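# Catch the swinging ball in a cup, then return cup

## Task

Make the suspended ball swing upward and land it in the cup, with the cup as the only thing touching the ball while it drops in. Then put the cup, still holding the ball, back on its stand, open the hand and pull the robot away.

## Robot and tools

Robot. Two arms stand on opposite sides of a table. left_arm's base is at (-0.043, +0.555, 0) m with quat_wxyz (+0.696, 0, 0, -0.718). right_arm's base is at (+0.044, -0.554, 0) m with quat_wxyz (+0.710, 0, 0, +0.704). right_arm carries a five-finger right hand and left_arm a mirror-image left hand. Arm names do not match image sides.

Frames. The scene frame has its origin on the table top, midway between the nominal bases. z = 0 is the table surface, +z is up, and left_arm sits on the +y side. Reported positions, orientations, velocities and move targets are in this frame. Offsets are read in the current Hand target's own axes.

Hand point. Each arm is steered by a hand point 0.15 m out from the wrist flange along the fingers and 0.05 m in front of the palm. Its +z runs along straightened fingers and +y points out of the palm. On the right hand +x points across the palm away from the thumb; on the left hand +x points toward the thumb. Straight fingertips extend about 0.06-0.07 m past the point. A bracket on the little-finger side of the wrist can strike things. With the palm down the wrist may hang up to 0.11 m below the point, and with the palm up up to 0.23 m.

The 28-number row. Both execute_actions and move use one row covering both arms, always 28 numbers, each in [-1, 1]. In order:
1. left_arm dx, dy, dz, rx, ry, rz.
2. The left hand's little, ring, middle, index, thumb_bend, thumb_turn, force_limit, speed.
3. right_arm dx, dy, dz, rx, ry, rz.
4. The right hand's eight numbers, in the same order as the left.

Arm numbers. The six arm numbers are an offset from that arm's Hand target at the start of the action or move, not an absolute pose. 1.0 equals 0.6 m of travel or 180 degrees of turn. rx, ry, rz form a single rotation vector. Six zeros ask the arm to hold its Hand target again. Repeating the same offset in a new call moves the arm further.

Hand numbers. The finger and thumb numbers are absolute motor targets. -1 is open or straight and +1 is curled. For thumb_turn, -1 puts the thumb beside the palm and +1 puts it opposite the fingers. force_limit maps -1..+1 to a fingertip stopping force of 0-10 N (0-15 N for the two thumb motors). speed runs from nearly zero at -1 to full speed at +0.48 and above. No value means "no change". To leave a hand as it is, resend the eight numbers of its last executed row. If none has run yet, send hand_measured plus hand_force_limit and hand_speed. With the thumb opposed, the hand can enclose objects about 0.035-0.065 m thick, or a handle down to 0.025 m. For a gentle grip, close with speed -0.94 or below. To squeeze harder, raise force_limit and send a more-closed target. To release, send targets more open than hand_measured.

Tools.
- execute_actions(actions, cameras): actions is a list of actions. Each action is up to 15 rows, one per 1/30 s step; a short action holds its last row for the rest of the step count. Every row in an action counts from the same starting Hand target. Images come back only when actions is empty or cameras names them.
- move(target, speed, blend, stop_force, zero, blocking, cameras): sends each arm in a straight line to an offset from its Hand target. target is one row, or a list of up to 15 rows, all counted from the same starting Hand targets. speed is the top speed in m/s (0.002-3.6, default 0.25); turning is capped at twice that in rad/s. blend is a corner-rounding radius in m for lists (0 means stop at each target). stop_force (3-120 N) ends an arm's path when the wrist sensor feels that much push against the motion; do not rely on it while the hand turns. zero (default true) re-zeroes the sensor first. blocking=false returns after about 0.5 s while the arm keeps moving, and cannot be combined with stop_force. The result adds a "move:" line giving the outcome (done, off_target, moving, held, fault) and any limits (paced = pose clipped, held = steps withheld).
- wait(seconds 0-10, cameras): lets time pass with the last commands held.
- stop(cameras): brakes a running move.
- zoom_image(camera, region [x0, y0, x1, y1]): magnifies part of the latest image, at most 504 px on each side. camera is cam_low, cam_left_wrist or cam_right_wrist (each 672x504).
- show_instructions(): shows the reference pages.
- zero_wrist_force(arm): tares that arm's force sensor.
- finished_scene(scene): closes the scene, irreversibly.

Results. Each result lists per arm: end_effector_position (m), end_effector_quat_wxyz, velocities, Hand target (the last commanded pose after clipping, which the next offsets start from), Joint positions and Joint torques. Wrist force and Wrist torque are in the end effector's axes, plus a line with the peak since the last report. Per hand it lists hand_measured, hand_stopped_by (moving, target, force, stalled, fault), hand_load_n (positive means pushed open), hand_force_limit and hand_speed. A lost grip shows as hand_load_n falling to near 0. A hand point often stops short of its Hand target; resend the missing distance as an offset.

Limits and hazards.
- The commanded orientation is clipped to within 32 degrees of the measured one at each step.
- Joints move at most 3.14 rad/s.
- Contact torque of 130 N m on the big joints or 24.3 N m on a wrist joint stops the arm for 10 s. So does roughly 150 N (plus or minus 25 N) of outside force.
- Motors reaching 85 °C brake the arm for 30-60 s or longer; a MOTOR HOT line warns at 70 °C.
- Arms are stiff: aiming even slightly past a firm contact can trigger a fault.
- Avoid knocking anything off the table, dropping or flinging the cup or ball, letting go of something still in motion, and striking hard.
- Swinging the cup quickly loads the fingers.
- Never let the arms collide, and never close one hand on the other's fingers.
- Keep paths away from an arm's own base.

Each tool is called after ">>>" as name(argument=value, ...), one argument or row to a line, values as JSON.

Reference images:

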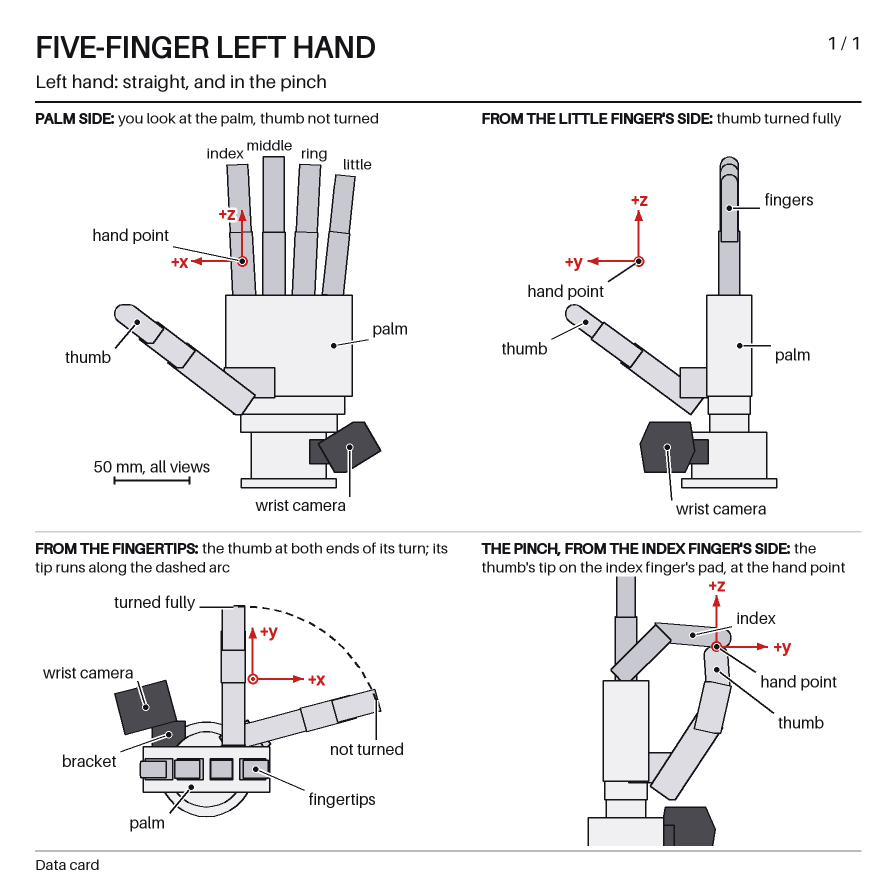

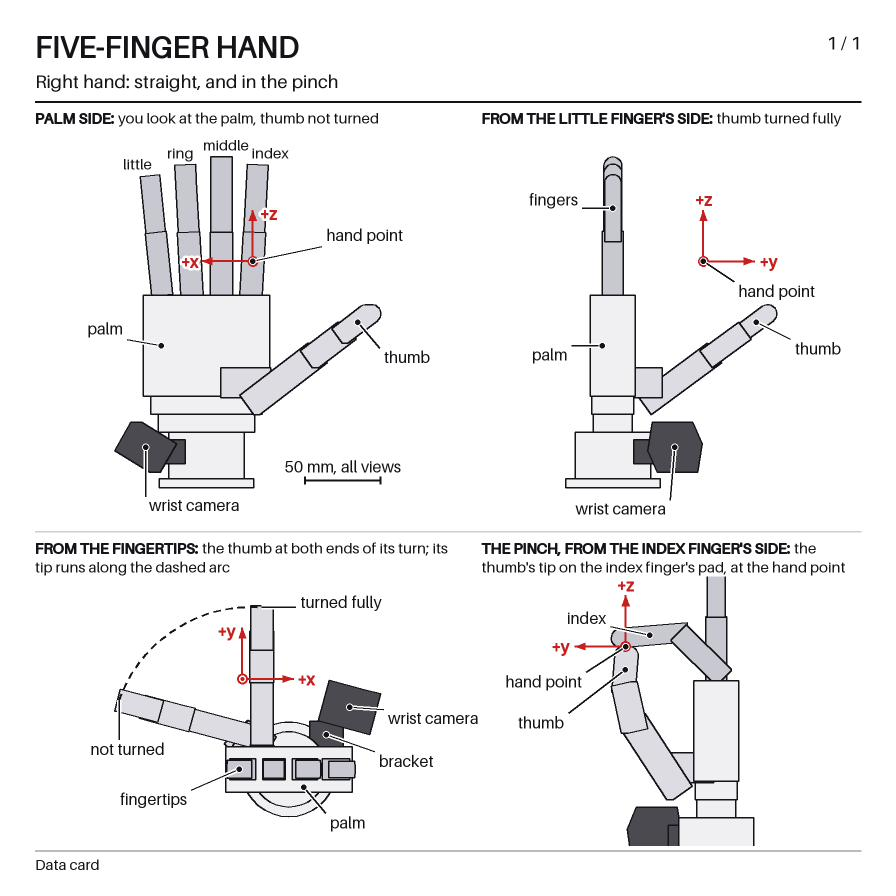

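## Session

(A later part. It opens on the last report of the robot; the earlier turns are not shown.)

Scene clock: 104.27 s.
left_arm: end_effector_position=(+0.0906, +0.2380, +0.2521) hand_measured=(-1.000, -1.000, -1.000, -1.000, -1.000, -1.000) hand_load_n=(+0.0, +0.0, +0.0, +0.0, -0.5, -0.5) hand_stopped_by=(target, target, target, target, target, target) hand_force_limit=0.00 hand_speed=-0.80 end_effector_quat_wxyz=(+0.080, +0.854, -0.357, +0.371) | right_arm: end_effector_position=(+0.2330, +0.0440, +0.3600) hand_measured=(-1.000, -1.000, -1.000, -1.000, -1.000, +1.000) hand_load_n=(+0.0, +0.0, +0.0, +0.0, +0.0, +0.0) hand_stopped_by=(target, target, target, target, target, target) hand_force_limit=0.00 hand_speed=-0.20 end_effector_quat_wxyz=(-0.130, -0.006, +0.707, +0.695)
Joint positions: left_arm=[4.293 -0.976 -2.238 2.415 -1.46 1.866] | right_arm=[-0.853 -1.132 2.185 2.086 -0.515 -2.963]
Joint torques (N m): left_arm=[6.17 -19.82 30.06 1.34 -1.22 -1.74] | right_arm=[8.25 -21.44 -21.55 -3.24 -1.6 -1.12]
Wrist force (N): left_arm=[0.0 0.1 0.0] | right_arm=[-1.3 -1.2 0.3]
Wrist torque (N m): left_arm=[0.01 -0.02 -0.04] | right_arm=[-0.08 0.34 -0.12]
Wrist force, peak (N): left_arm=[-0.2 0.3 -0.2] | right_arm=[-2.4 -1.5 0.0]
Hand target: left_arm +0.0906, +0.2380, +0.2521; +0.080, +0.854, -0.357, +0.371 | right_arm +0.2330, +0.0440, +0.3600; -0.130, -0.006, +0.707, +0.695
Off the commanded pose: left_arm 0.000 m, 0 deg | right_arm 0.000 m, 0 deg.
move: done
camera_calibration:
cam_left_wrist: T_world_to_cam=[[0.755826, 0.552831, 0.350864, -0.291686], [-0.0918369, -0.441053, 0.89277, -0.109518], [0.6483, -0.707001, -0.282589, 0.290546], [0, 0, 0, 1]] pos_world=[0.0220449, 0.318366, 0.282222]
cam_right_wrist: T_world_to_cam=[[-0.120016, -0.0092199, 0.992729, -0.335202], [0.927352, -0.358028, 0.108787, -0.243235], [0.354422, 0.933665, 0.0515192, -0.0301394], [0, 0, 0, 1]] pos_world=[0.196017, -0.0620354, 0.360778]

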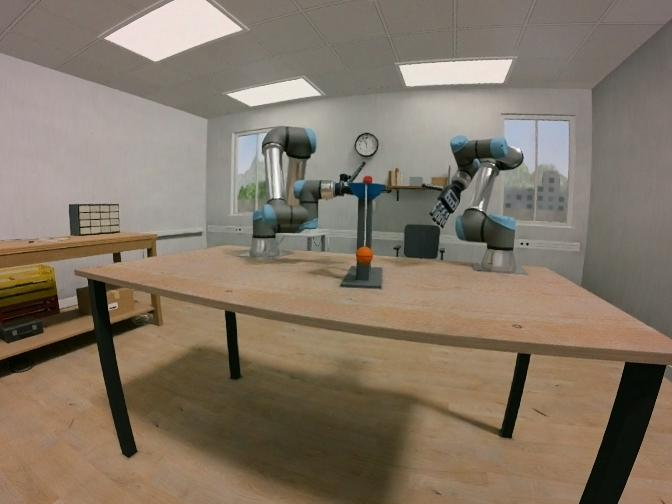

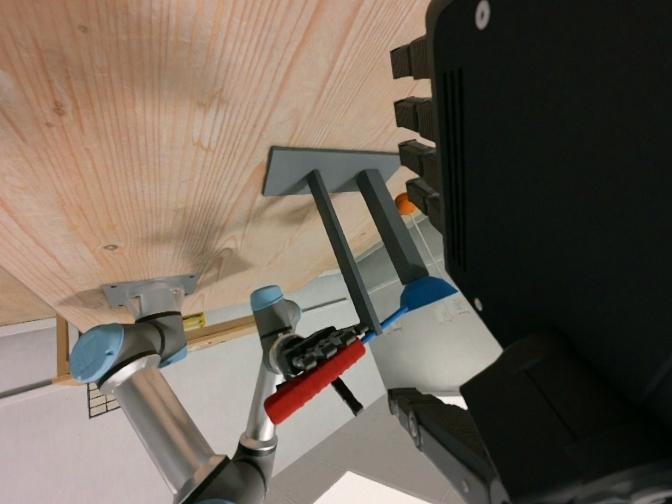

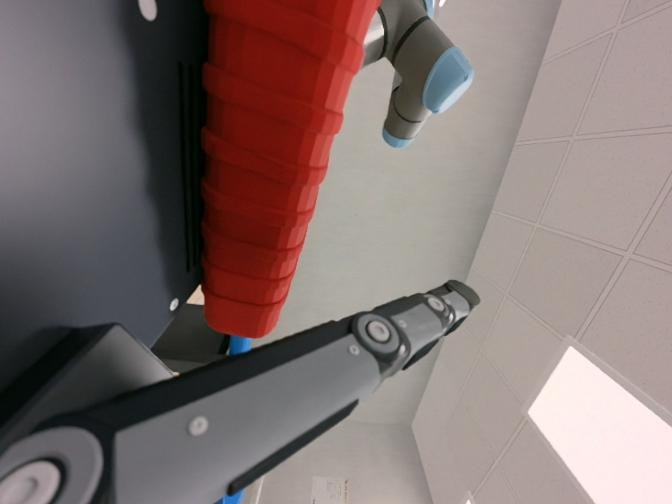

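>>> execute_actions(
  actions=[
    [[0,0,0,0,0,0,-1,-1,-1,-1,-1,-1,0,-0.8,0,0,0,0,0,0,0.1,0.1,0.1,0.1,-1,1,0.2,-0.5]],
  ],
)

>>> execute_actions(
  actions=[
    [[0,0,0,0,0,0,-1,-1,-1,-1,-1,-1,0,-0.8,0,0,0,0,0,0,1,1,1,1,-1,1,0.2,-0.9]],
  ],
)

>>> wait(
  seconds=3,
  cameras=["cam_left_wrist","cam_right_wrist"],
)

>>> zoom_image(
  camera="cam_left_wrist",
  region=[230, 250, 450, 430],
)

Scene clock: 111.50 s.
left_arm: end_effector_position=(+0.0906, +0.2380, +0.2521) hand_measured=(-1.000, -1.000, -1.000, -1.000, -1.000, -1.000) hand_load_n=(+0.0, +0.0, +0.0, +0.0, +0.0, +0.0) hand_stopped_by=(target, target, target, target, target, target) hand_force_limit=0.00 hand_speed=-0.80 end_effector_quat_wxyz=(+0.080, +0.854, -0.357, +0.371) | right_arm: end_effector_position=(+0.2330, +0.0440, +0.3601) hand_measured=(+0.100, +0.100, +0.100, +0.100, -1.000, +1.000) hand_load_n=(+0.0, +0.0, +0.0, +0.5, +0.0, +0.0) hand_stopped_by=(target, target, target, target, target, target) hand_force_limit=0.20 hand_speed=-0.50 end_effector_quat_wxyz=(-0.130, -0.006, +0.707, +0.695)
Joint positions: left_arm=[4.293 -0.976 -2.238 2.415 -1.46 1.866] | right_arm=[-0.853 -1.132 2.185 2.086 -0.515 -2.963]
Joint torques (N m): left_arm=[8.15 -19.64 29.67 1.42 -1.18 -1.75] | right_arm=[4.92 -22.6 -16.55 -1.68 -0.34 -1.14]
Wrist force (N): left_arm=[0.0 0.1 -0.3] | right_arm=[-1.6 -2.0 0.9]
Wrist torque (N m): left_arm=[0.03 -0.03 -0.05] | right_arm=[-0.19 0.38 -0.14]
Wrist force, peak (N): left_arm=[-0.1 0.4 0.0] | right_arm=[-1.6 -1.9 1.1]
Hand target: left_arm +0.0906, +0.2380, +0.2521; +0.080, +0.854, -0.357, +0.371 | right_arm +0.2330, +0.0440, +0.3600; -0.130, -0.006, +0.707, +0.695
Off the commanded pose: left_arm 0.000 m, 0 deg | right_arm 0.000 m, 0 deg.

Scene clock: 114.77 s.
left_arm: end_effector_position=(+0.0906, +0.2380, +0.2521) hand_measured=(-1.000, -1.000, -1.000, -1.000, -1.000, -1.000) hand_load_n=(+0.0, +0.0, +0.0, +0.0, +0.0, +0.0) hand_stopped_by=(target, target, target, target, target, target) hand_force_limit=0.00 hand_speed=-0.80 end_effector_quat_wxyz=(+0.080, +0.854, -0.357, +0.371) | right_arm: end_effector_position=(+0.2330, +0.0440, +0.3600) hand_measured=(+0.936, +0.862, +0.788, +0.684, -1.000, +1.000) hand_load_n=(+5.5, +4.0, +2.0, +1.5, +0.0, +0.0) hand_stopped_by=(force, force, force, force, target, target) hand_force_limit=0.20 hand_speed=-0.90 end_effector_quat_wxyz=(-0.130, -0.006, +0.707, +0.695)
Joint positions: left_arm=[4.293 -0.976 -2.238 2.415 -1.46 1.866] | right_arm=[-0.853 -1.132 2.185 2.086 -0.515 -2.963]
Joint torques (N m): left_arm=[7.88 -19.09 29.34 1.38 -1.08 -1.71] | right_arm=[2.07 -25.61 -4.88 -1.07 0.67 -0.87]
Wrist force (N): left_arm=[-0.2 0.1 0.1] | right_arm=[-2.3 -4.2 -3.2]
Wrist torque (N m): left_arm=[0.00 0.02 -0.06] | right_arm=[-0.04 0.14 0.19]
Wrist force, peak (N): left_arm=[-0.1 -0.2 -0.3] | right_arm=[-3.4 -5.1 -4.2]
Hand target: left_arm +0.0906, +0.2380, +0.2521; +0.080, +0.854, -0.357, +0.371 | right_arm +0.2330, +0.0440, +0.3600; -0.130, -0.006, +0.707, +0.695
Off the commanded pose: left_arm 0.000 m, 0 deg | right_arm 0.000 m, 0 deg.

Scene clock: 117.77 s.
left_arm: end_effector_position=(+0.0906, +0.2380, +0.2521) hand_measured=(-1.000, -1.000, -1.000, -1.000, -1.000, -1.000) hand_load_n=(-0.5, +0.0, +0.5, +0.0, +0.0, +0.0) hand_stopped_by=(target, target, target, target, target, target) hand_force_limit=0.00 hand_speed=-0.80 end_effector_quat_wxyz=(+0.080, +0.854, -0.357, +0.371) | right_arm: end_effector_position=(+0.2330, +0.0440, +0.3600) hand_measured=(+0.936, +0.862, +0.788, +0.684, -1.000, +1.000) hand_load_n=(+5.5, +4.5, +2.0, +2.0, -0.5, +0.0) hand_stopped_by=(force, force, force, force, target, target) hand_force_limit=0.20 hand_speed=-0.90 end_effector_quat_wxyz=(-0.130, -0.006, +0.707, +0.695)
Joint positions: left_arm=[4.293 -0.976 -2.238 2.415 -1.46 1.866] | right_arm=[-0.853 -1.132 2.185 2.086 -0.515 -2.963]
Joint torques (N m): left_arm=[7.47 -19.61 29.46 1.34 -0.84 -1.69] | right_arm=[-3.42 -28.22 -4.55 -3.92 1.61 -0.72]
Wrist force (N): left_arm=[-0.2 0.1 0.0] | right_arm=[-2.5 -4.6 -3.3]
Wrist torque (N m): left_arm=[0.01 0.01 -0.06] | right_arm=[-0.02 0.15 0.20]
Wrist force, peak (N): left_arm=[0.1 0.3 -0.4] | right_arm=[-2.6 -4.8 -3.2]
Hand target: left_arm +0.0906, +0.2380, +0.2521; +0.080, +0.854, -0.357, +0.371 | right_arm +0.2330, +0.0440, +0.3600; -0.130, -0.006, +0.707, +0.695
Off the commanded pose: left_arm 0.000 m, 0 deg | right_arm 0.000 m, 0 deg.
wait: 3.00 s; at rest by 0.17 s
camera_calibration:
cam_left_wrist: T_world_to_cam=[[0.755826, 0.552831, 0.350864, -0.291686], [-0.0918369, -0.441053, 0.89277, -0.109518], [0.6483, -0.707001, -0.282589, 0.290546], [0, 0, 0, 1]] pos_world=[0.0220449, 0.318366, 0.282222]
cam_right_wrist: T_world_to_cam=[[-0.120016, -0.0092199, 0.992729, -0.335214], [0.927352, -0.358028, 0.108787, -0.243142], [0.354422, 0.933665, 0.0515192, -0.0301039], [0, 0, 0, 1]] pos_world=[0.195917, -0.0620354, 0.360778]
Images, in order (width x height): cam_left_wrist 672x504, cam_right_wrist 672x504.

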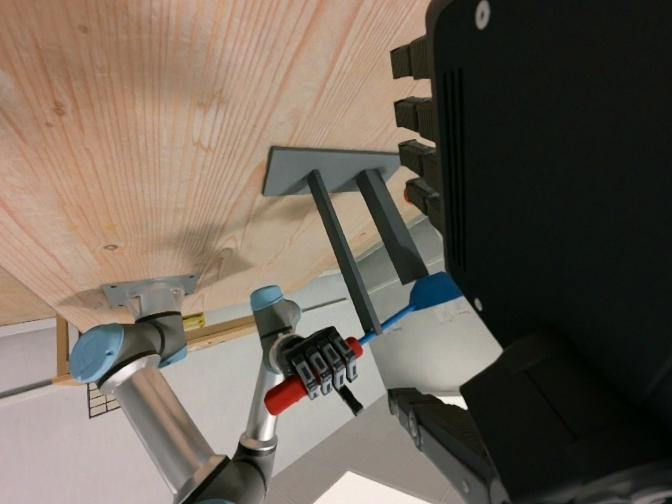

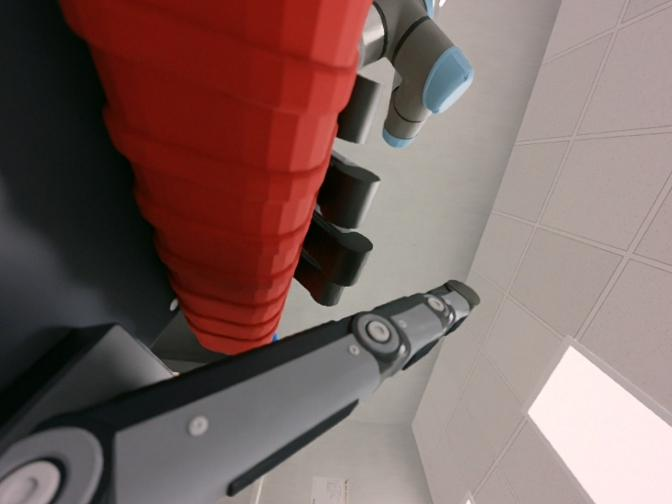

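Scaled by 2.291 from the camera's 672x504 image, which has a finer 960x720 frame.

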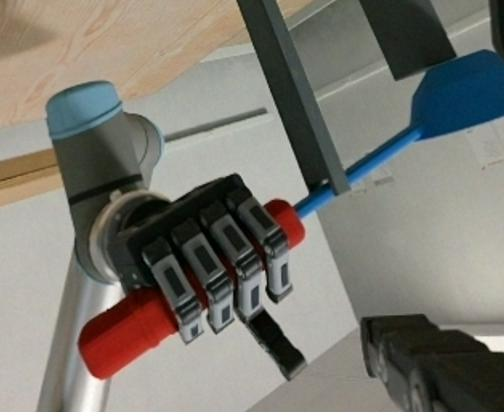

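>>> execute_actions(
  actions=[],
  cameras=["cam_low"],
)

>>> zoom_image(
  camera="cam_low",
  region=[290, 150, 430, 300],
)

Scene clock: 119.33 s.
left_arm: end_effector_position=(+0.0906, +0.2380, +0.2521) hand_measured=(-1.000, -1.000, -1.000, -1.000, -1.000, -1.000) hand_load_n=(+0.0, -0.5, +0.0, +0.0, -0.5, +0.0) hand_stopped_by=(target, target, target, target, target, target) hand_force_limit=0.00 hand_speed=-0.80 end_effector_quat_wxyz=(+0.080, +0.854, -0.357, +0.371) | right_arm: end_effector_position=(+0.2330, +0.0440, +0.3600) hand_measured=(+0.936, +0.862, +0.788, +0.684, -1.000, +1.000) hand_load_n=(+5.5, +4.0, +2.0, +1.5, +0.0, -0.5) hand_stopped_by=(force, force, force, force, target, target) hand_force_limit=0.20 hand_speed=-0.90 end_effector_quat_wxyz=(-0.130, -0.006, +0.707, +0.695)
Joint positions: left_arm=[4.293 -0.976 -2.238 2.415 -1.46 1.866] | right_arm=[-0.853 -1.132 2.185 2.086 -0.515 -2.963]
Joint velocities: within noise
Joint torques (N m): left_arm=[8.15 -19.51 29.81 1.39 -0.99 -1.72] | right_arm=[-5.56 -29.44 -4.28 -3.76 1.59 -0.75]
Wrist force (N): left_arm=[0.0 0.2 0.0] | right_arm=[-2.3 -4.3 -3.3]
Wrist torque (N m): left_arm=[0.02 -0.02 -0.04] | right_arm=[-0.05 0.13 0.19]
Wrist force, peak (N): left_arm=[0.3 -0.2 -0.2] | right_arm=[-2.5 -4.7 -3.4]
Hand target: left_arm +0.0906, +0.2380, +0.2521; +0.080, +0.854, -0.357, +0.371 | right_arm +0.2330, +0.0440, +0.3600; -0.130, -0.006, +0.707, +0.695
Off the commanded pose: left_arm 0.000 m, 0 deg | right_arm 0.000 m, 0 deg.
Images, in order (width x height): cam_low 672x504.

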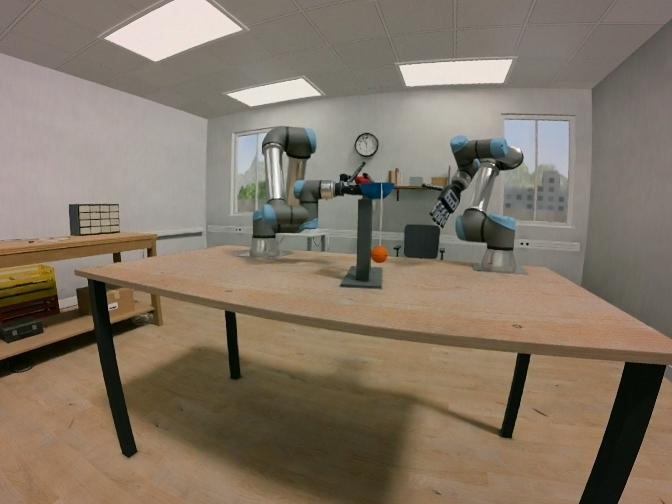

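Scaled by 3.360 from the camera's 672x504 image, which has a finer 960x720 frame.

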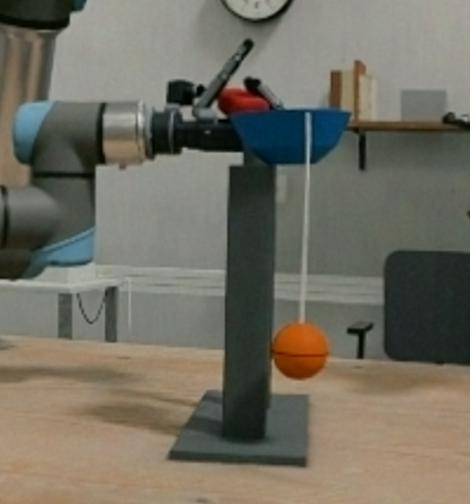

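>>> move(
  target=[0,0,0,0,0,0,-1,-1,-1,-1,-1,-1,0,-0.8,0.0235,0.1313,0,0,0,0,1,1,1,1,-1,1,0.2,-0.9],
  speed=0.06,
  cameras=["all"],
)

>>> zoom_image(
  camera="cam_low",
  region=[290, 130, 430, 280],
)

>>> zoom_image(
  camera="cam_left_wrist",
  region=[230, 250, 500, 470],
)

Scene clock: 125.50 s.
left_arm: end_effector_position=(+0.0906, +0.2380, +0.2521) hand_measured=(-1.000, -1.000, -1.000, -1.000, -1.000, -1.000) hand_load_n=(+0.0, +0.0, +0.0, +0.0, +0.0, +0.0) hand_stopped_by=(target, target, target, target, target, target) hand_force_limit=0.00 hand_speed=-0.80 end_effector_quat_wxyz=(+0.080, +0.854, -0.357, +0.371) | right_arm: end_effector_position=(+0.2330, +0.0439, +0.4402) hand_measured=(+0.936, +0.862, +0.788, +0.684, -1.000, +1.000) hand_load_n=(+2.5, +2.5, +1.5, +3.0, +0.0, +0.0) hand_stopped_by=(force, force, force, force, target, target) hand_force_limit=0.20 hand_speed=-0.90 end_effector_quat_wxyz=(-0.130, -0.006, +0.707, +0.695)
Joint positions: left_arm=[4.293 -0.976 -2.238 2.415 -1.46 1.866] | right_arm=[-0.854 -1.315 2.137 2.317 -0.515 -2.963]
Joint torques (N m): left_arm=[7.54 -18.67 29.38 1.41 -0.91 -1.74] | right_arm=[-10.08 -18.72 -7.8 -3.83 1.34 -1.07]
Wrist force (N): left_arm=[0.2 0.0 -0.1] | right_arm=[-1.8 -2.8 -0.5]
Wrist torque (N m): left_arm=[0.01 -0.04 -0.03] | right_arm=[-0.09 0.38 0.13]
Wrist force, peak (N): left_arm=[0.3 0.3 -0.2] | right_arm=[-3.3 -5.8 -3.3]
Hand target: left_arm +0.0906, +0.2380, +0.2521; +0.080, +0.854, -0.357, +0.371 | right_arm +0.2330, +0.0439, +0.4401; -0.130, -0.006, +0.707, +0.695
Off the commanded pose: left_arm 0.000 m, 0 deg | right_arm 0.000 m, 0 deg.
move: done
camera_calibration:
cam_left_wrist: T_world_to_cam=[[0.755826, 0.552831, 0.350864, -0.291686], [-0.0918369, -0.441053, 0.89277, -0.109518], [0.6483, -0.707001, -0.282589, 0.290546], [0, 0, 0, 1]] pos_world=[0.0220449, 0.318366, 0.282222]
cam_right_wrist: T_world_to_cam=[[-0.120271, -0.00933312, 0.992697, -0.414664], [0.927321, -0.358049, 0.108984, -0.252066], [0.354417, 0.933656, 0.0517177, -0.0342592], [0, 0, 0, 1]] pos_world=[0.196016, -0.0621358, 0.440879]

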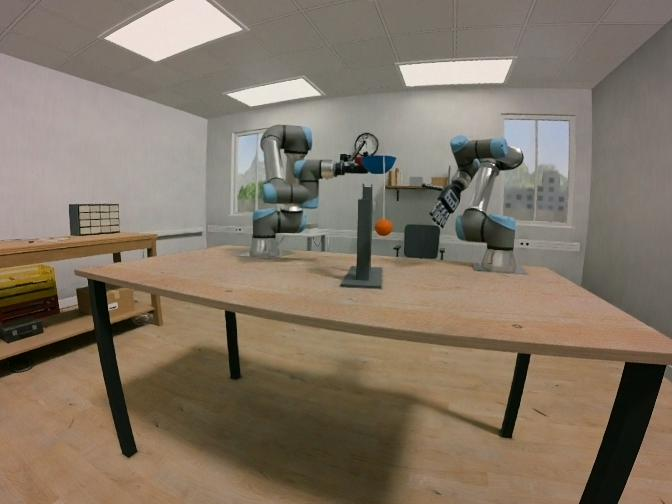

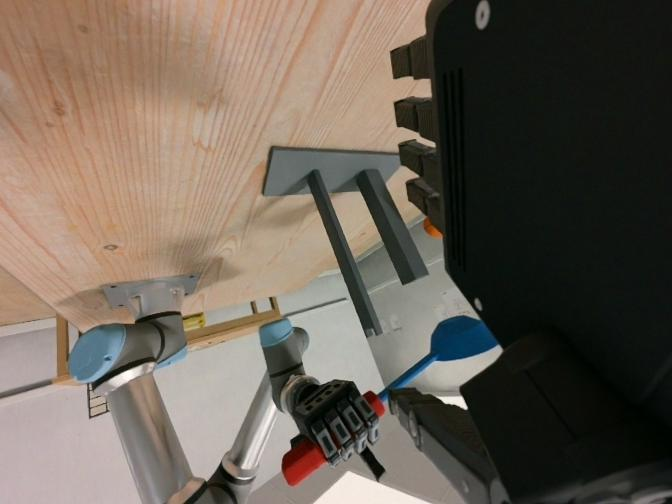

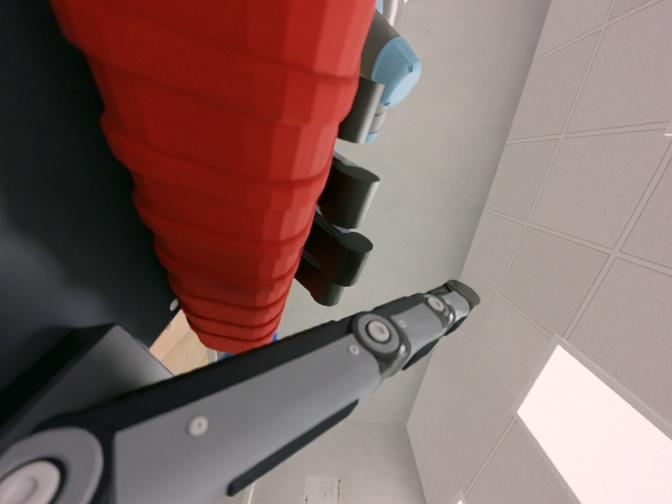

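Scaled by 3.360 from the camera's 672x504 image, which has a finer 960x720 frame.

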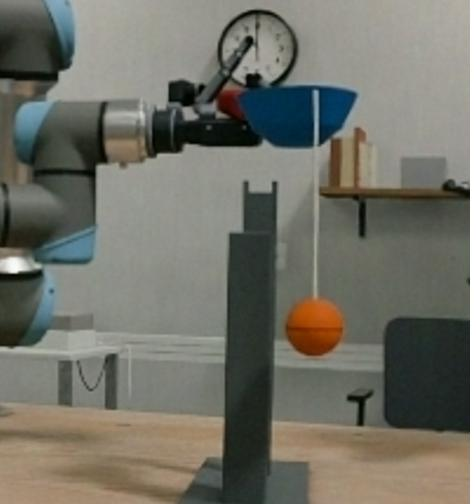

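Scaled by 1.867 from the camera's 672x504 image, which has a finer 960x720 frame.

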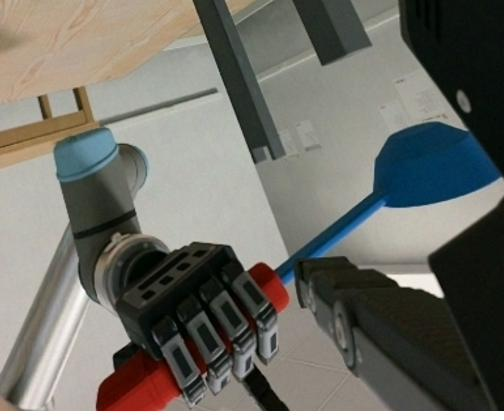

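>>> execute_actions(
  actions=[
    [[0,0,0,0,0,0,-1,-1,-1,-1,-1,-1,0,-0.8,0,0,0,0,0,0,1,1,1,1,1,1,0.1,-0.85]],
  ],
)

>>> wait(
  seconds=2,
  cameras=["cam_low","cam_left_wrist","cam_right_wrist"],
)

>>> zoom_image(
  camera="cam_left_wrist",
  region=[230, 250, 500, 470],
)

Scene clock: 129.67 s.
left_arm: end_effector_position=(+0.0906, +0.2380, +0.2521) hand_measured=(-1.000, -1.000, -1.000, -1.000, -1.000, -1.000) hand_load_n=(+0.0, +0.0, +0.0, +0.0, +0.0, -0.5) hand_stopped_by=(target, target, target, target, target, target) hand_force_limit=0.00 hand_speed=-0.80 end_effector_quat_wxyz=(+0.080, +0.854, -0.357, +0.371) | right_arm: end_effector_position=(+0.2330, +0.0439, +0.4401) hand_measured=(+0.936, +0.862, +0.788, +0.684, -0.518, +1.000) hand_load_n=(+2.5, +2.5, +1.0, +2.5, +9.5, +1.5) hand_stopped_by=(force, force, force, force, force, target) hand_force_limit=0.10 hand_speed=-0.85 end_effector_quat_wxyz=(-0.130, -0.006, +0.707, +0.695)
Joint positions: left_arm=[4.293 -0.976 -2.238 2.415 -1.46 1.866] | right_arm=[-0.854 -1.315 2.137 2.317 -0.515 -2.963]
Joint torques (N m): left_arm=[7.28 -18.43 29.94 1.23 -0.58 -1.6] | right_arm=[-4.6 -19.96 -9.66 -3.16 -0.48 -0.05]
Wrist force (N): left_arm=[-0.2 -0.2 0.1] | right_arm=[-1.8 -2.9 -0.5]
Wrist torque (N m): left_arm=[-0.03 0.01 -0.05] | right_arm=[-0.10 0.39 0.13]
Wrist force, peak (N): left_arm=[0.1 0.2 -0.4] | right_arm=[-1.9 -3.1 -0.3]
Hand target: left_arm +0.0906, +0.2380, +0.2521; +0.080, +0.854, -0.357, +0.371 | right_arm +0.2330, +0.0439, +0.4401; -0.130, -0.006, +0.707, +0.695
Off the commanded pose: left_arm 0.000 m, 0 deg | right_arm 0.000 m, 0 deg.

Scene clock: 131.67 s.
left_arm: end_effector_position=(+0.0906, +0.2380, +0.2521) hand_measured=(-1.000, -1.000, -1.000, -1.000, -1.000, -1.000) hand_load_n=(+0.0, +0.0, +0.0, +0.0, +0.0, +0.0) hand_stopped_by=(target, target, target, target, target, target) hand_force_limit=0.00 hand_speed=-0.80 end_effector_quat_wxyz=(+0.080, +0.854, -0.357, +0.371) | right_arm: end_effector_position=(+0.2330, +0.0439, +0.4401) hand_measured=(+0.936, +0.862, +0.788, +0.684, -0.518, +1.000) hand_load_n=(+2.5, +2.0, +1.5, +3.0, +9.5, +1.0) hand_stopped_by=(force, force, force, force, force, target) hand_force_limit=0.10 hand_speed=-0.85 end_effector_quat_wxyz=(-0.130, -0.006, +0.707, +0.695)
Joint positions: left_arm=[4.293 -0.976 -2.238 2.415 -1.46 1.866] | right_arm=[-0.854 -1.315 2.137 2.317 -0.515 -2.963]
Joint torques (N m): left_arm=[7.63 -18.72 29.43 1.3 -0.71 -1.7] | right_arm=[-1.11 -20.67 -9.11 -3.38 -1.28 0.04]
Wrist force (N): left_arm=[-0.2 0.0 0.1] | right_arm=[-1.9 -2.6 -0.4]
Wrist torque (N m): left_arm=[0.00 0.02 -0.05] | right_arm=[-0.04 0.40 0.14]
Wrist force, peak (N): left_arm=[-0.4 0.1 0.1] | right_arm=[-2.1 -2.9 -0.5]
Hand target: left_arm +0.0906, +0.2380, +0.2521; +0.080, +0.854, -0.357, +0.371 | right_arm +0.2330, +0.0439, +0.4401; -0.130, -0.006, +0.707, +0.695
Off the commanded pose: left_arm 0.000 m, 0 deg | right_arm 0.000 m, 0 deg.
wait: 2.00 s; at rest by 0.17 s
camera_calibration:
cam_left_wrist: T_world_to_cam=[[0.755826, 0.552831, 0.350864, -0.291686], [-0.0918369, -0.441053, 0.89277, -0.109518], [0.6483, -0.707001, -0.282589, 0.290546], [0, 0, 0, 1]] pos_world=[0.0220449, 0.318366, 0.282222]
cam_right_wrist: T_world_to_cam=[[-0.120016, -0.0092199, 0.992729, -0.414621], [0.927352, -0.358028, 0.108787, -0.251974], [0.354422, 0.933665, 0.0515192, -0.0341676], [0, 0, 0, 1]] pos_world=[0.196017, -0.0621354, 0.440778]

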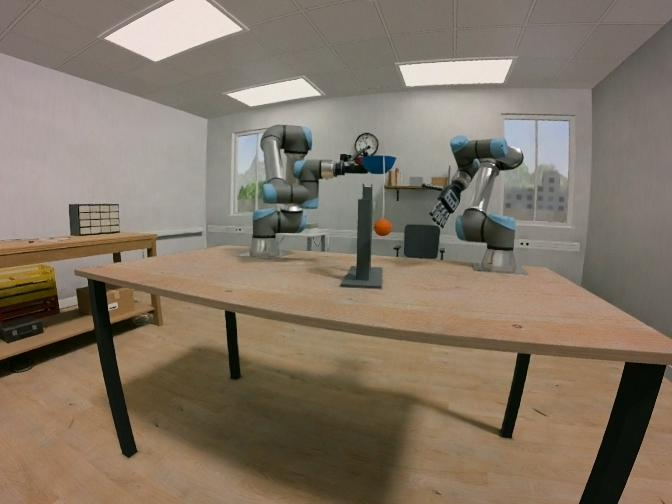

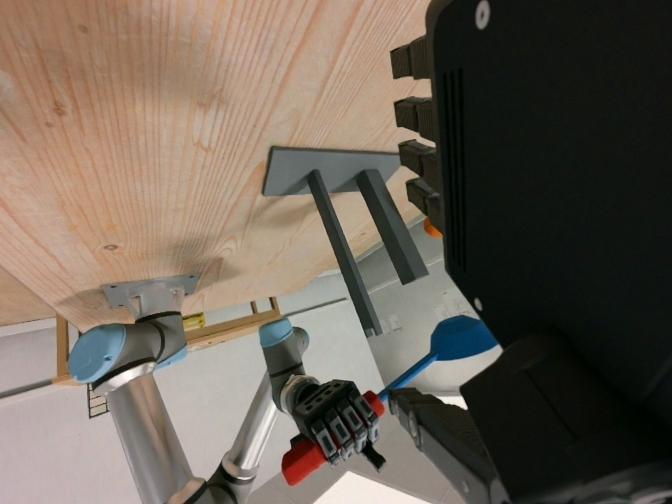

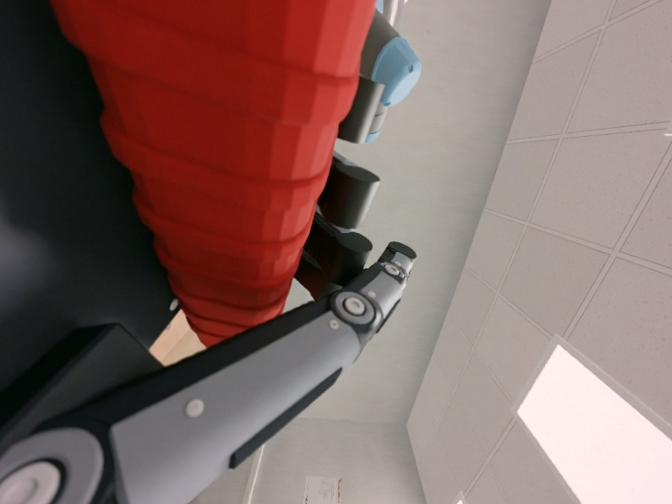

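Scaled by 1.867 from the camera's 672x504 image, which has a finer 960x720 frame.

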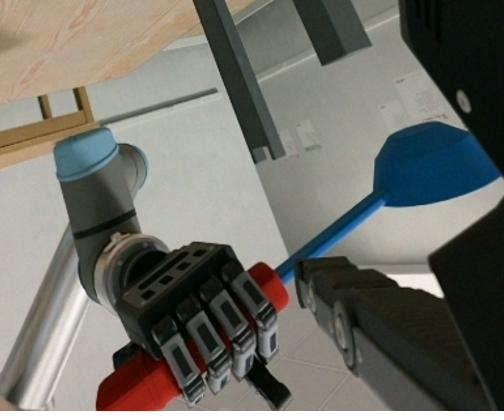

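>>> move(
  target=[
    [0,0,0,0,0,0,-1,-1,-1,-1,-1,-1,0,-0.8,0.00587,0.03283,0,0,0,0,1,1,1,1,1,1,0.1,-0.85],
    [0,0,0,0,0,0,-1,-1,-1,-1,-1,-1,0,-0.8,0.0645,0.3612,0,0,0,0,1,1,1,1,1,1,0.1,-0.85],
  ],
  speed=[0.05, 0.8],
  blend=[0.01, 0],
  blocking=false,
)

>>> wait(
  seconds=0.05,
)

>>> wait(
  seconds=0.05,
)

>>> wait(
  seconds=0.05,
)

>>> wait(
  seconds=0.05,
)

>>> wait(
  seconds=0.05,
)

>>> wait(
  seconds=0.1,
)

>>> wait(
  seconds=1.0,
)

Scene clock: 139.73 s.
left_arm: end_effector_position=(+0.0906, +0.2380, +0.2521) hand_measured=(-1.000, -1.000, -1.000, -1.000, -1.000, -1.000) hand_load_n=(+0.0, +0.0, +0.0, +0.0, +0.0, +0.0) hand_stopped_by=(target, target, target, target, target, target) hand_force_limit=0.00 hand_speed=-0.80 end_effector_quat_wxyz=(+0.080, +0.854, -0.357, +0.371) | right_arm: end_effector_position=(+0.2329, +0.0438, +0.4620) hand_measured=(+0.936, +0.862, +0.788, +0.684, -0.518, +1.000) hand_load_n=(+2.5, +2.0, +1.5, +3.0, +9.5, +1.5) hand_stopped_by=(force, force, force, force, force, target) hand_force_limit=0.10 hand_speed=-0.85 end_effector_quat_wxyz=(-0.130, -0.006, +0.707, +0.695) end_effector_velocity=(+0.000, -0.001, +0.088) end_effector_angular_velocity=(+0.005, -0.004, -0.001)
Joint positions: left_arm=[4.293 -0.976 -2.238 2.415 -1.46 1.866] | right_arm=[-0.854 -1.358 2.116 2.381 -0.515 -2.962]
Joint velocities: left_arm=[within noise] | right_arm=[-0.001 -0.163 -0.088 0.243 0 0.002]
Joint torques (N m): left_arm=[8.1 -19.22 29.76 1.39 -0.59 -1.64] | right_arm=[-4.36 -50.63 -35 1.99 -0.08 0.62]
Wrist force (N): left_arm=[0.1 0.1 -0.1] | right_arm=[-2.2 -4.1 -0.5]
Wrist torque (N m): left_arm=[0.03 -0.03 -0.05] | right_arm=[-0.18 0.47 0.08]
Wrist force, peak (N): left_arm=[-0.2 0.4 -0.1] | right_arm=[-2.2 -4.1 -0.5]
Hand target: left_arm +0.0906, +0.2380, +0.2521; +0.080, +0.854, -0.357, +0.371 | right_arm +0.2330, +0.0438, +0.4723; -0.130, -0.006, +0.707, +0.695
Off the commanded pose: left_arm 0.000 m, 0 deg | right_arm 0.198 m, 0 deg.
move: running; path passed 1 of 2 targets

Scene clock: 139.80 s.
left_arm: end_effector_position=(+0.0906, +0.2380, +0.2521) hand_measured=(-1.000, -1.000, -1.000, -1.000, -1.000, -1.000) hand_load_n=(+0.0, +0.0, +0.0, +0.0, +0.0, +0.0) hand_stopped_by=(target, target, target, target, target, target) hand_force_limit=0.00 hand_speed=-0.80 end_effector_quat_wxyz=(+0.080, +0.854, -0.357, +0.371) | right_arm: end_effector_position=(+0.2328, +0.0436, +0.4720) hand_measured=(+0.936, +0.862, +0.788, +0.684, -0.518, +1.000) hand_load_n=(+2.5, +2.5, +1.0, +3.0, +9.5, +1.5) hand_stopped_by=(force, force, force, force, force, target) hand_force_limit=0.10 hand_speed=-0.85 end_effector_quat_wxyz=(-0.130, -0.006, +0.706, +0.696) end_effector_velocity=(-0.004, -0.007, +0.228) end_effector_angular_velocity=(+0.029, +0.004, -0.001)
Joint positions: left_arm=[4.293 -0.976 -2.238 2.415 -1.46 1.866] | right_arm=[-0.854 -1.376 2.106 2.407 -0.515 -2.961]
Joint velocities: left_arm=[within noise] | right_arm=[-0.002 -0.405 -0.236 0.581 0 0.05]
Joint torques (N m): left_arm=[7.45 -18.82 29.7 1.26 -0.42 -1.43] | right_arm=[-9.92 -58.49 -41.53 3.2 0.97 0.83]
Wrist force (N): left_arm=[0.1 0.1 -0.1] | right_arm=[-2.3 -5.9 -0.5]
Wrist torque (N m): left_arm=[0.03 -0.03 -0.05] | right_arm=[-0.35 0.46 0.03]
Wrist force, peak (N): left_arm=[0.0 0.0 0.2] | right_arm=[-2.4 -5.9 -0.3]
Hand target: left_arm +0.0906, +0.2380, +0.2521; +0.080, +0.854, -0.357, +0.371 | right_arm +0.2330, +0.0438, +0.4947; -0.130, -0.006, +0.707, +0.695
Off the commanded pose: left_arm 0.000 m, 0 deg | right_arm 0.188 m, 0 deg.
earlier move: running; path passed 1 of 2 targets
wait: 0.07 s; no rest

Scene clock: 139.87 s.
left_arm: end_effector_position=(+0.0906, +0.2380, +0.2521) hand_measured=(-1.000, -1.000, -1.000, -1.000, -1.000, -1.000) hand_load_n=(+0.0, +0.0, +0.0, +0.0, +0.0, +0.0) hand_stopped_by=(target, target, target, target, target, target) hand_force_limit=0.00 hand_speed=-0.80 end_effector_quat_wxyz=(+0.080, +0.854, -0.357, +0.371) | right_arm: end_effector_position=(+0.2322, +0.0428, +0.4925) hand_measured=(+0.936, +0.862, +0.788, +0.684, -0.518, +1.000) hand_load_n=(+3.0, +2.5, +1.0, +3.0, +9.0, +1.5) hand_stopped_by=(force, force, force, force, force, target) hand_force_limit=0.10 hand_speed=-0.85 end_effector_quat_wxyz=(-0.131, -0.006, +0.705, +0.697) end_effector_velocity=(-0.015, -0.021, +0.404) end_effector_angular_velocity=(+0.076, +0.004, +0.000)
Joint positions: left_arm=[4.293 -0.976 -2.238 2.415 -1.46 1.866] | right_arm=[-0.854 -1.411 2.084 2.457 -0.515 -2.955]
Joint velocities: left_arm=[within noise] | right_arm=[-0.008 -0.666 -0.442 0.954 0.008 0.123]
Joint torques (N m): left_arm=[6.81 -18.61 30.46 1.34 -0.4 -1.52] | right_arm=[-11.29 -61.27 -46.86 4.55 1.32 1.21]
Wrist force (N): left_arm=[-0.1 0.0 -0.3] | right_arm=[-2.5 -5.7 -0.4]
Wrist torque (N m): left_arm=[0.01 -0.01 -0.05] | right_arm=[-0.31 0.46 0.02]
Wrist force, peak (N): left_arm=[-0.1 0.0 -0.3] | right_arm=[-2.6 -6.7 -0.2]
Hand target: left_arm +0.0906, +0.2380, +0.2521; +0.080, +0.854, -0.357, +0.371 | right_arm +0.2330, +0.0438, +0.5281; -0.130, -0.006, +0.707, +0.695
Off the commanded pose: left_arm 0.000 m, 0 deg | right_arm 0.168 m, 0 deg.
earlier move: running; path passed 1 of 2 targets
wait: 0.07 s; no rest

Scene clock: 139.93 s.
left_arm: end_effector_position=(+0.0906, +0.2380, +0.2521) hand_measured=(-1.000, -1.000, -1.000, -1.000, -1.000, -1.000) hand_load_n=(+0.0, +0.0, +0.0, +0.5, +0.0, +0.0) hand_stopped_by=(target, target, target, target, target, target) hand_force_limit=0.00 hand_speed=-0.80 end_effector_quat_wxyz=(+0.080, +0.854, -0.357, +0.371) | right_arm: end_effector_position=(+0.2307, +0.0405, +0.5287) hand_measured=(+0.936, +0.862, +0.788, +0.684, -0.518, +1.000) hand_load_n=(+2.5, +2.0, +1.5, +3.0, +9.5, +1.5) hand_stopped_by=(force, force, force, force, force, target) hand_force_limit=0.10 hand_speed=-0.85 end_effector_quat_wxyz=(-0.131, -0.006, +0.703, +0.699) end_effector_velocity=(-0.030, -0.041, +0.587) end_effector_angular_velocity=(+0.120, +0.007, +0.001)
Joint positions: left_arm=[4.293 -0.976 -2.238 2.415 -1.46 1.866] | right_arm=[-0.855 -1.467 2.042 2.541 -0.514 -2.943]
Joint velocities: left_arm=[within noise] | right_arm=[-0.018 -0.851 -0.729 1.337 0.017 0.196]
Joint torques (N m): left_arm=[8.91 -18.81 29.67 1.35 -0.42 -1.59] | right_arm=[-12.38 -51.97 -53.46 5.53 1.26 1.33]
Wrist force (N): left_arm=[0.1 0.3 0.0] | right_arm=[-2.6 -5.7 -0.2]
Wrist torque (N m): left_arm=[0.05 -0.04 -0.05] | right_arm=[-0.32 0.47 -0.01]
Wrist force, peak (N): left_arm=[0.1 0.3 0.0] | right_arm=[-2.3 -6.0 -0.1]
Hand target: left_arm +0.0906, +0.2380, +0.2521; +0.080, +0.854, -0.357, +0.371 | right_arm +0.2330, +0.0437, +0.5719; -0.130, -0.006, +0.707, +0.695
Off the commanded pose: left_arm 0.000 m, 0 deg | right_arm 0.132 m, 1 deg.
earlier move: running; path passed 1 of 2 targets
wait: 0.07 s; no rest

Scene clock: 140.00 s.
left_arm: end_effector_position=(+0.0906, +0.2380, +0.2521) hand_measured=(-1.000, -1.000, -1.000, -1.000, -1.000, -1.000) hand_load_n=(+0.0, +0.0, +0.0, +0.0, +0.0, +0.0) hand_stopped_by=(target, target, target, target, target, target) hand_force_limit=0.00 hand_speed=-0.80 end_effector_quat_wxyz=(+0.080, +0.854, -0.357, +0.371) | right_arm: end_effector_position=(+0.2287, +0.0377, +0.5698) hand_measured=(+0.936, +0.862, +0.788, +0.684, -0.518, +1.000) hand_load_n=(+2.5, +2.5, +1.5, +3.0, +9.5, +1.5) hand_stopped_by=(force, force, force, force, force, target) hand_force_limit=0.10 hand_speed=-0.85 end_effector_quat_wxyz=(-0.131, -0.007, +0.700, +0.702) end_effector_velocity=(-0.030, -0.046, +0.663) end_effector_angular_velocity=(+0.106, +0.006, -0.001)
Joint positions: left_arm=[4.293 -0.976 -2.238 2.415 -1.46 1.866] | right_arm=[-0.856 -1.522 1.986 2.635 -0.512 -2.93]
Joint velocities: left_arm=[within noise] | right_arm=[-0.028 -0.807 -0.963 1.554 0.023 0.175]
Joint torques (N m): left_arm=[7.84 -18.59 29.6 1.32 -0.49 -1.33] | right_arm=[-12.45 -30.26 -48.35 6.49 0.9 0.54]
Wrist force (N): left_arm=[0.1 0.1 -0.1] | right_arm=[-1.4 -3.0 -0.6]
Wrist torque (N m): left_arm=[0.03 -0.03 -0.04] | right_arm=[-0.06 0.38 0.05]
Wrist force, peak (N): left_arm=[0.1 0.1 -0.1] | right_arm=[-2.1 -4.5 -0.3]
Hand target: left_arm +0.0906, +0.2380, +0.2521; +0.080, +0.854, -0.357, +0.371 | right_arm +0.2331, +0.0437, +0.6105; -0.130, -0.006, +0.707, +0.695
Off the commanded pose: left_arm 0.000 m, 0 deg | right_arm 0.091 m, 1 deg.
earlier move: running; path passed 1 of 2 targets
wait: 0.07 s; no rest

Scene clock: 140.07 s.
left_arm: end_effector_position=(+0.0906, +0.2380, +0.2521) hand_measured=(-1.000, -1.000, -1.000, -1.000, -1.000, -1.000) hand_load_n=(+0.0, +0.0, +0.0, +0.0, +0.0, +0.0) hand_stopped_by=(target, target, target, target, target, target) hand_force_limit=0.00 hand_speed=-0.80 end_effector_quat_wxyz=(+0.080, +0.854, -0.357, +0.371) | right_arm: end_effector_position=(+0.2277, +0.0359, +0.6092) hand_measured=(+0.936, +0.862, +0.788, +0.684, -0.518, +1.000) hand_load_n=(+2.0, +2.0, +1.0, +2.5, +9.5, +1.5) hand_stopped_by=(force, force, force, force, force, target) hand_force_limit=0.10 hand_speed=-0.85 end_effector_quat_wxyz=(-0.131, -0.007, +0.699, +0.703) end_effector_velocity=(-0.002, -0.007, +0.553) end_effector_angular_velocity=(-0.013, +0.010, +0.001)
Joint positions: left_arm=[4.293 -0.976 -2.238 2.415 -1.46 1.866] | right_arm=[-0.858 -1.564 1.923 2.735 -0.511 -2.925]
Joint velocities: left_arm=[within noise] | right_arm=[-0.014 -0.514 -0.995 1.529 0.015 -0.005]
Joint torques (N m): left_arm=[8.04 -19.39 29.4 1.3 -0.39 -1.45] | right_arm=[-11.21 -13.14 -37.84 5.68 1.36 -1.83]
Wrist force (N): left_arm=[0.1 0.2 -0.1] | right_arm=[-0.1 0.4 -1.2]
Wrist torque (N m): left_arm=[0.03 -0.04 -0.04] | right_arm=[0.19 0.23 0.15]
Wrist force, peak (N): left_arm=[-0.1 0.1 -0.3] | right_arm=[-0.1 0.4 -1.2]
Hand target: left_arm +0.0906, +0.2380, +0.2521; +0.080, +0.854, -0.357, +0.371 | right_arm +0.2331, +0.0437, +0.6381; -0.130, -0.006, +0.707, +0.695
Off the commanded pose: left_arm 0.000 m, 0 deg | right_arm 0.052 m, 1 deg.
earlier move: running; path passed 1 of 2 targets
wait: 0.07 s; no rest

Scene clock: 140.17 s.
left_arm: end_effector_position=(+0.0906, +0.2380, +0.2521) hand_measured=(-1.000, -1.000, -1.000, -1.000, -1.000, -1.000) hand_load_n=(+0.0, +0.0, +0.0, +0.0, +0.0, +0.0) hand_stopped_by=(target, target, target, target, target, target) hand_force_limit=0.00 hand_speed=-0.80 end_effector_quat_wxyz=(+0.080, +0.854, -0.357, +0.371) | right_arm: end_effector_position=(+0.2304, +0.0390, +0.6503) hand_measured=(+0.936, +0.862, +0.788, +0.684, -0.518, +1.000) hand_load_n=(+2.0, +2.0, +1.5, +2.5, +9.5, +1.5) hand_stopped_by=(force, force, force, force, force, target) hand_force_limit=0.10 hand_speed=-0.85 end_effector_quat_wxyz=(-0.131, -0.006, +0.702, +0.700) end_effector_velocity=(+0.036, +0.051, +0.251) end_effector_angular_velocity=(-0.141, -0.013, +0.001)
Joint positions: left_arm=[4.293 -0.976 -2.238 2.415 -1.46 1.866] | right_arm=[-0.857 -1.592 1.834 2.872 -0.511 -2.941]
Joint velocities: left_arm=[within noise] | right_arm=[0.022 -0.096 -0.658 1.043 -0.018 -0.238]
Joint torques (N m): left_arm=[8.38 -18.75 29.82 1.37 -0.43 -1.51] | right_arm=[11.23 -19.09 -24.29 2.65 -1.61 -2.23]
Wrist force (N): left_arm=[0.1 -0.1 0.0] | right_arm=[-1.1 0.8 -0.5]
Wrist torque (N m): left_arm=[-0.02 -0.04 -0.03] | right_arm=[0.21 0.30 0.29]
Wrist force, peak (N): left_arm=[0.0 0.1 -0.2] | right_arm=[-1.1 0.8 -0.5]
Hand target: left_arm +0.0906, +0.2380, +0.2521; +0.080, +0.854, -0.357, +0.371 | right_arm +0.2331, +0.0436, +0.6588; -0.130, -0.006, +0.707, +0.695
Off the commanded pose: left_arm 0.000 m, 0 deg | right_arm 0.011 m, 1 deg.
earlier move: running; path passed 1 of 2 targets
wait: 0.10 s; no rest

Scene clock: 140.57 s.
left_arm: end_effector_position=(+0.0906, +0.2380, +0.2521) hand_measured=(-1.000, -1.000, -1.000, -1.000, -1.000, -1.000) hand_load_n=(+0.0, +0.0, -0.5, +0.0, +0.0, +0.0) hand_stopped_by=(target, target, target, target, target, target) hand_force_limit=0.00 hand_speed=-0.80 end_effector_quat_wxyz=(+0.080, +0.854, -0.357, +0.371) | right_arm: end_effector_position=(+0.2330, +0.0437, +0.6601) hand_measured=(+0.936, +0.862, +0.788, +0.684, -0.518, +1.000) hand_load_n=(+2.5, +2.0, +1.5, +3.0, +9.5, +1.5) hand_stopped_by=(force, force, force, force, force, target) hand_force_limit=0.10 hand_speed=-0.85 end_effector_quat_wxyz=(-0.130, -0.006, +0.707, +0.695) end_effector_velocity=(+0.001, +0.000, +0.001) end_effector_angular_velocity=(-0.001, +0.002, +0.000)
Joint positions: left_arm=[4.293 -0.976 -2.238 2.415 -1.46 1.866] | right_arm=[-0.854 -1.593 1.801 2.931 -0.514 -2.963]
Joint velocities: left_arm=[within noise] | right_arm=[-0.001 0 -0.004 0.005 0.001 0.001]
Joint torques (N m): left_arm=[8.09 -18.63 29.15 1.36 -0.33 -1.63] | right_arm=[-6.92 -22.24 -31.36 0.53 1.53 0.11]
Wrist force (N): left_arm=[0.0 0.1 -0.1] | right_arm=[-1.6 -3.0 -0.4]
Wrist torque (N m): left_arm=[0.02 -0.03 -0.05] | right_arm=[-0.10 0.33 0.08]
Wrist force, peak (N): left_arm=[-0.3 0.1 0.1] | right_arm=[-1.7 -3.4 -0.4]
Hand target: left_arm +0.0906, +0.2380, +0.2521; +0.080, +0.854, -0.357, +0.371 | right_arm +0.2331, +0.0436, +0.6602; -0.130, -0.006, +0.707, +0.695
Off the commanded pose: left_arm 0.000 m, 0 deg | right_arm 0.000 m, 0 deg.
earlier move: done
wait: 0.40 of 1 s (the move ended)

>>> move(
  target=[-0.2677,0.293,-0.4252,0,0,0,-1,-1,-1,-1,-1,-1,0,-0.8,-0.0443,0.008,-0.1602,0,0,0,1,1,1,1,1,1,0.1,-0.85],
  speed=0.2,
  cameras=["all"],
)

>>> zoom_image(
  camera="cam_low",
  region=[300, 60, 440, 210],
)

Scene clock: 189.93 s.
left_arm: end_effector_position=(-0.2494, +0.2998, +0.3005) hand_measured=(-1.000, -1.000, -1.000, -1.000, -1.000, -1.000) hand_load_n=(+0.0, +0.0, +0.0, +0.0, -0.5, +0.0) hand_stopped_by=(target, target, target, target, target, target) hand_force_limit=0.00 hand_speed=-0.80 end_effector_quat_wxyz=(+0.080, +0.854, -0.357, +0.371) end_effector_velocity=(+0.000, +0.001, +0.000) end_effector_angular_velocity=(-0.003, +0.003, +0.002) | right_arm: end_effector_position=(+0.2781, -0.0455, +0.6602) hand_measured=(+0.936, +0.862, +0.788, +0.684, -0.518, +1.000) hand_load_n=(+2.5, +2.0, +1.5, +3.0, +9.5, +1.5) hand_stopped_by=(force, force, force, force, force, target) hand_force_limit=0.10 hand_speed=-0.85 end_effector_quat_wxyz=(-0.130, -0.006, +0.707, +0.695)
Joint positions: left_arm=[2.289 -1.671 -1.852 1.691 -2.313 -0.195] | right_arm=[-1.139 -1.708 1.906 2.939 -0.23 -2.96]
Joint velocities: left_arm=[-0.002 0.001 0 0 0.001 -0.005] | right_arm=[within noise]
Joint torques (N m): left_arm=[-14.57 19.52 24.54 -3.8 -1.91 -1.74] | right_arm=[2.41 -8.5 -33.44 0.58 -0.32 -1.69]
Wrist force (N): left_arm=[0.3 0.1 -0.2] | right_arm=[-1.7 -2.2 -0.5]
Wrist torque (N m): left_arm=[0.02 -0.09 -0.08] | right_arm=[-0.02 0.35 0.04]
Wrist force, peak (N): left_arm=[-0.5 1.0 -1.6] | right_arm=[-1.9 -3.3 -0.3]
Hand target: left_arm -0.2494, +0.2998, +0.3005; +0.080, +0.854, -0.357, +0.371 | right_arm +0.2781, -0.0455, +0.6602; -0.130, -0.006, +0.707, +0.695
Off the commanded pose: left_arm 0.000 m, 0 deg | right_arm 0.000 m, 0 deg.
move: done
camera_calibration:
cam_left_wrist: T_world_to_cam=[[0.755826, 0.552831, 0.350864, -0.0859073], [-0.0918369, -0.441053, 0.89277, -0.156651], [0.6483, -0.707001, -0.282589, 0.568409], [0, 0, 0, 1]] pos_world=[-0.317955, 0.380266, 0.330622]
cam_right_wrist: T_world_to_cam=[[-0.120013, -0.00920884, 0.99273, -0.628531], [0.927306, -0.358149, 0.108781, -0.349716], [0.354543, 0.933619, 0.0515218, 0.0218476], [0, 0, 0, 1]] pos_world=[0.241117, -0.151436, 0.660878]

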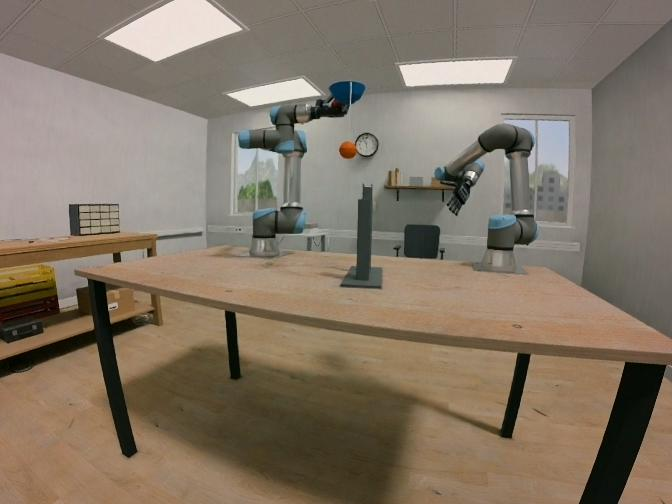

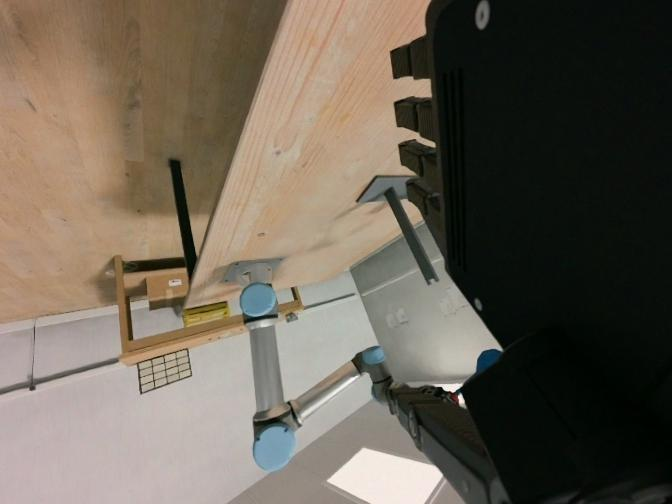

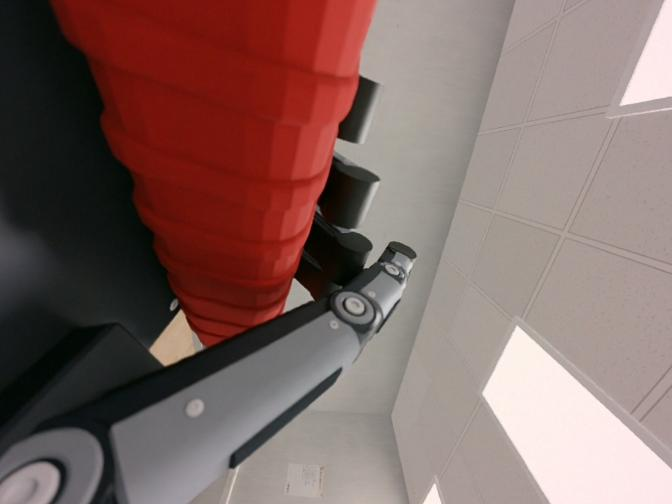

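Scaled by 3.360 from the camera's 672x504 image, which has a finer 960x720 frame.

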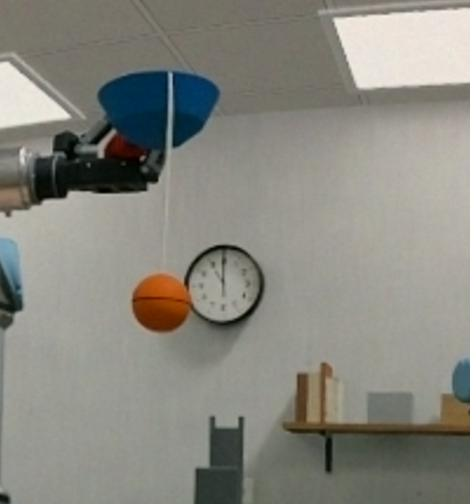

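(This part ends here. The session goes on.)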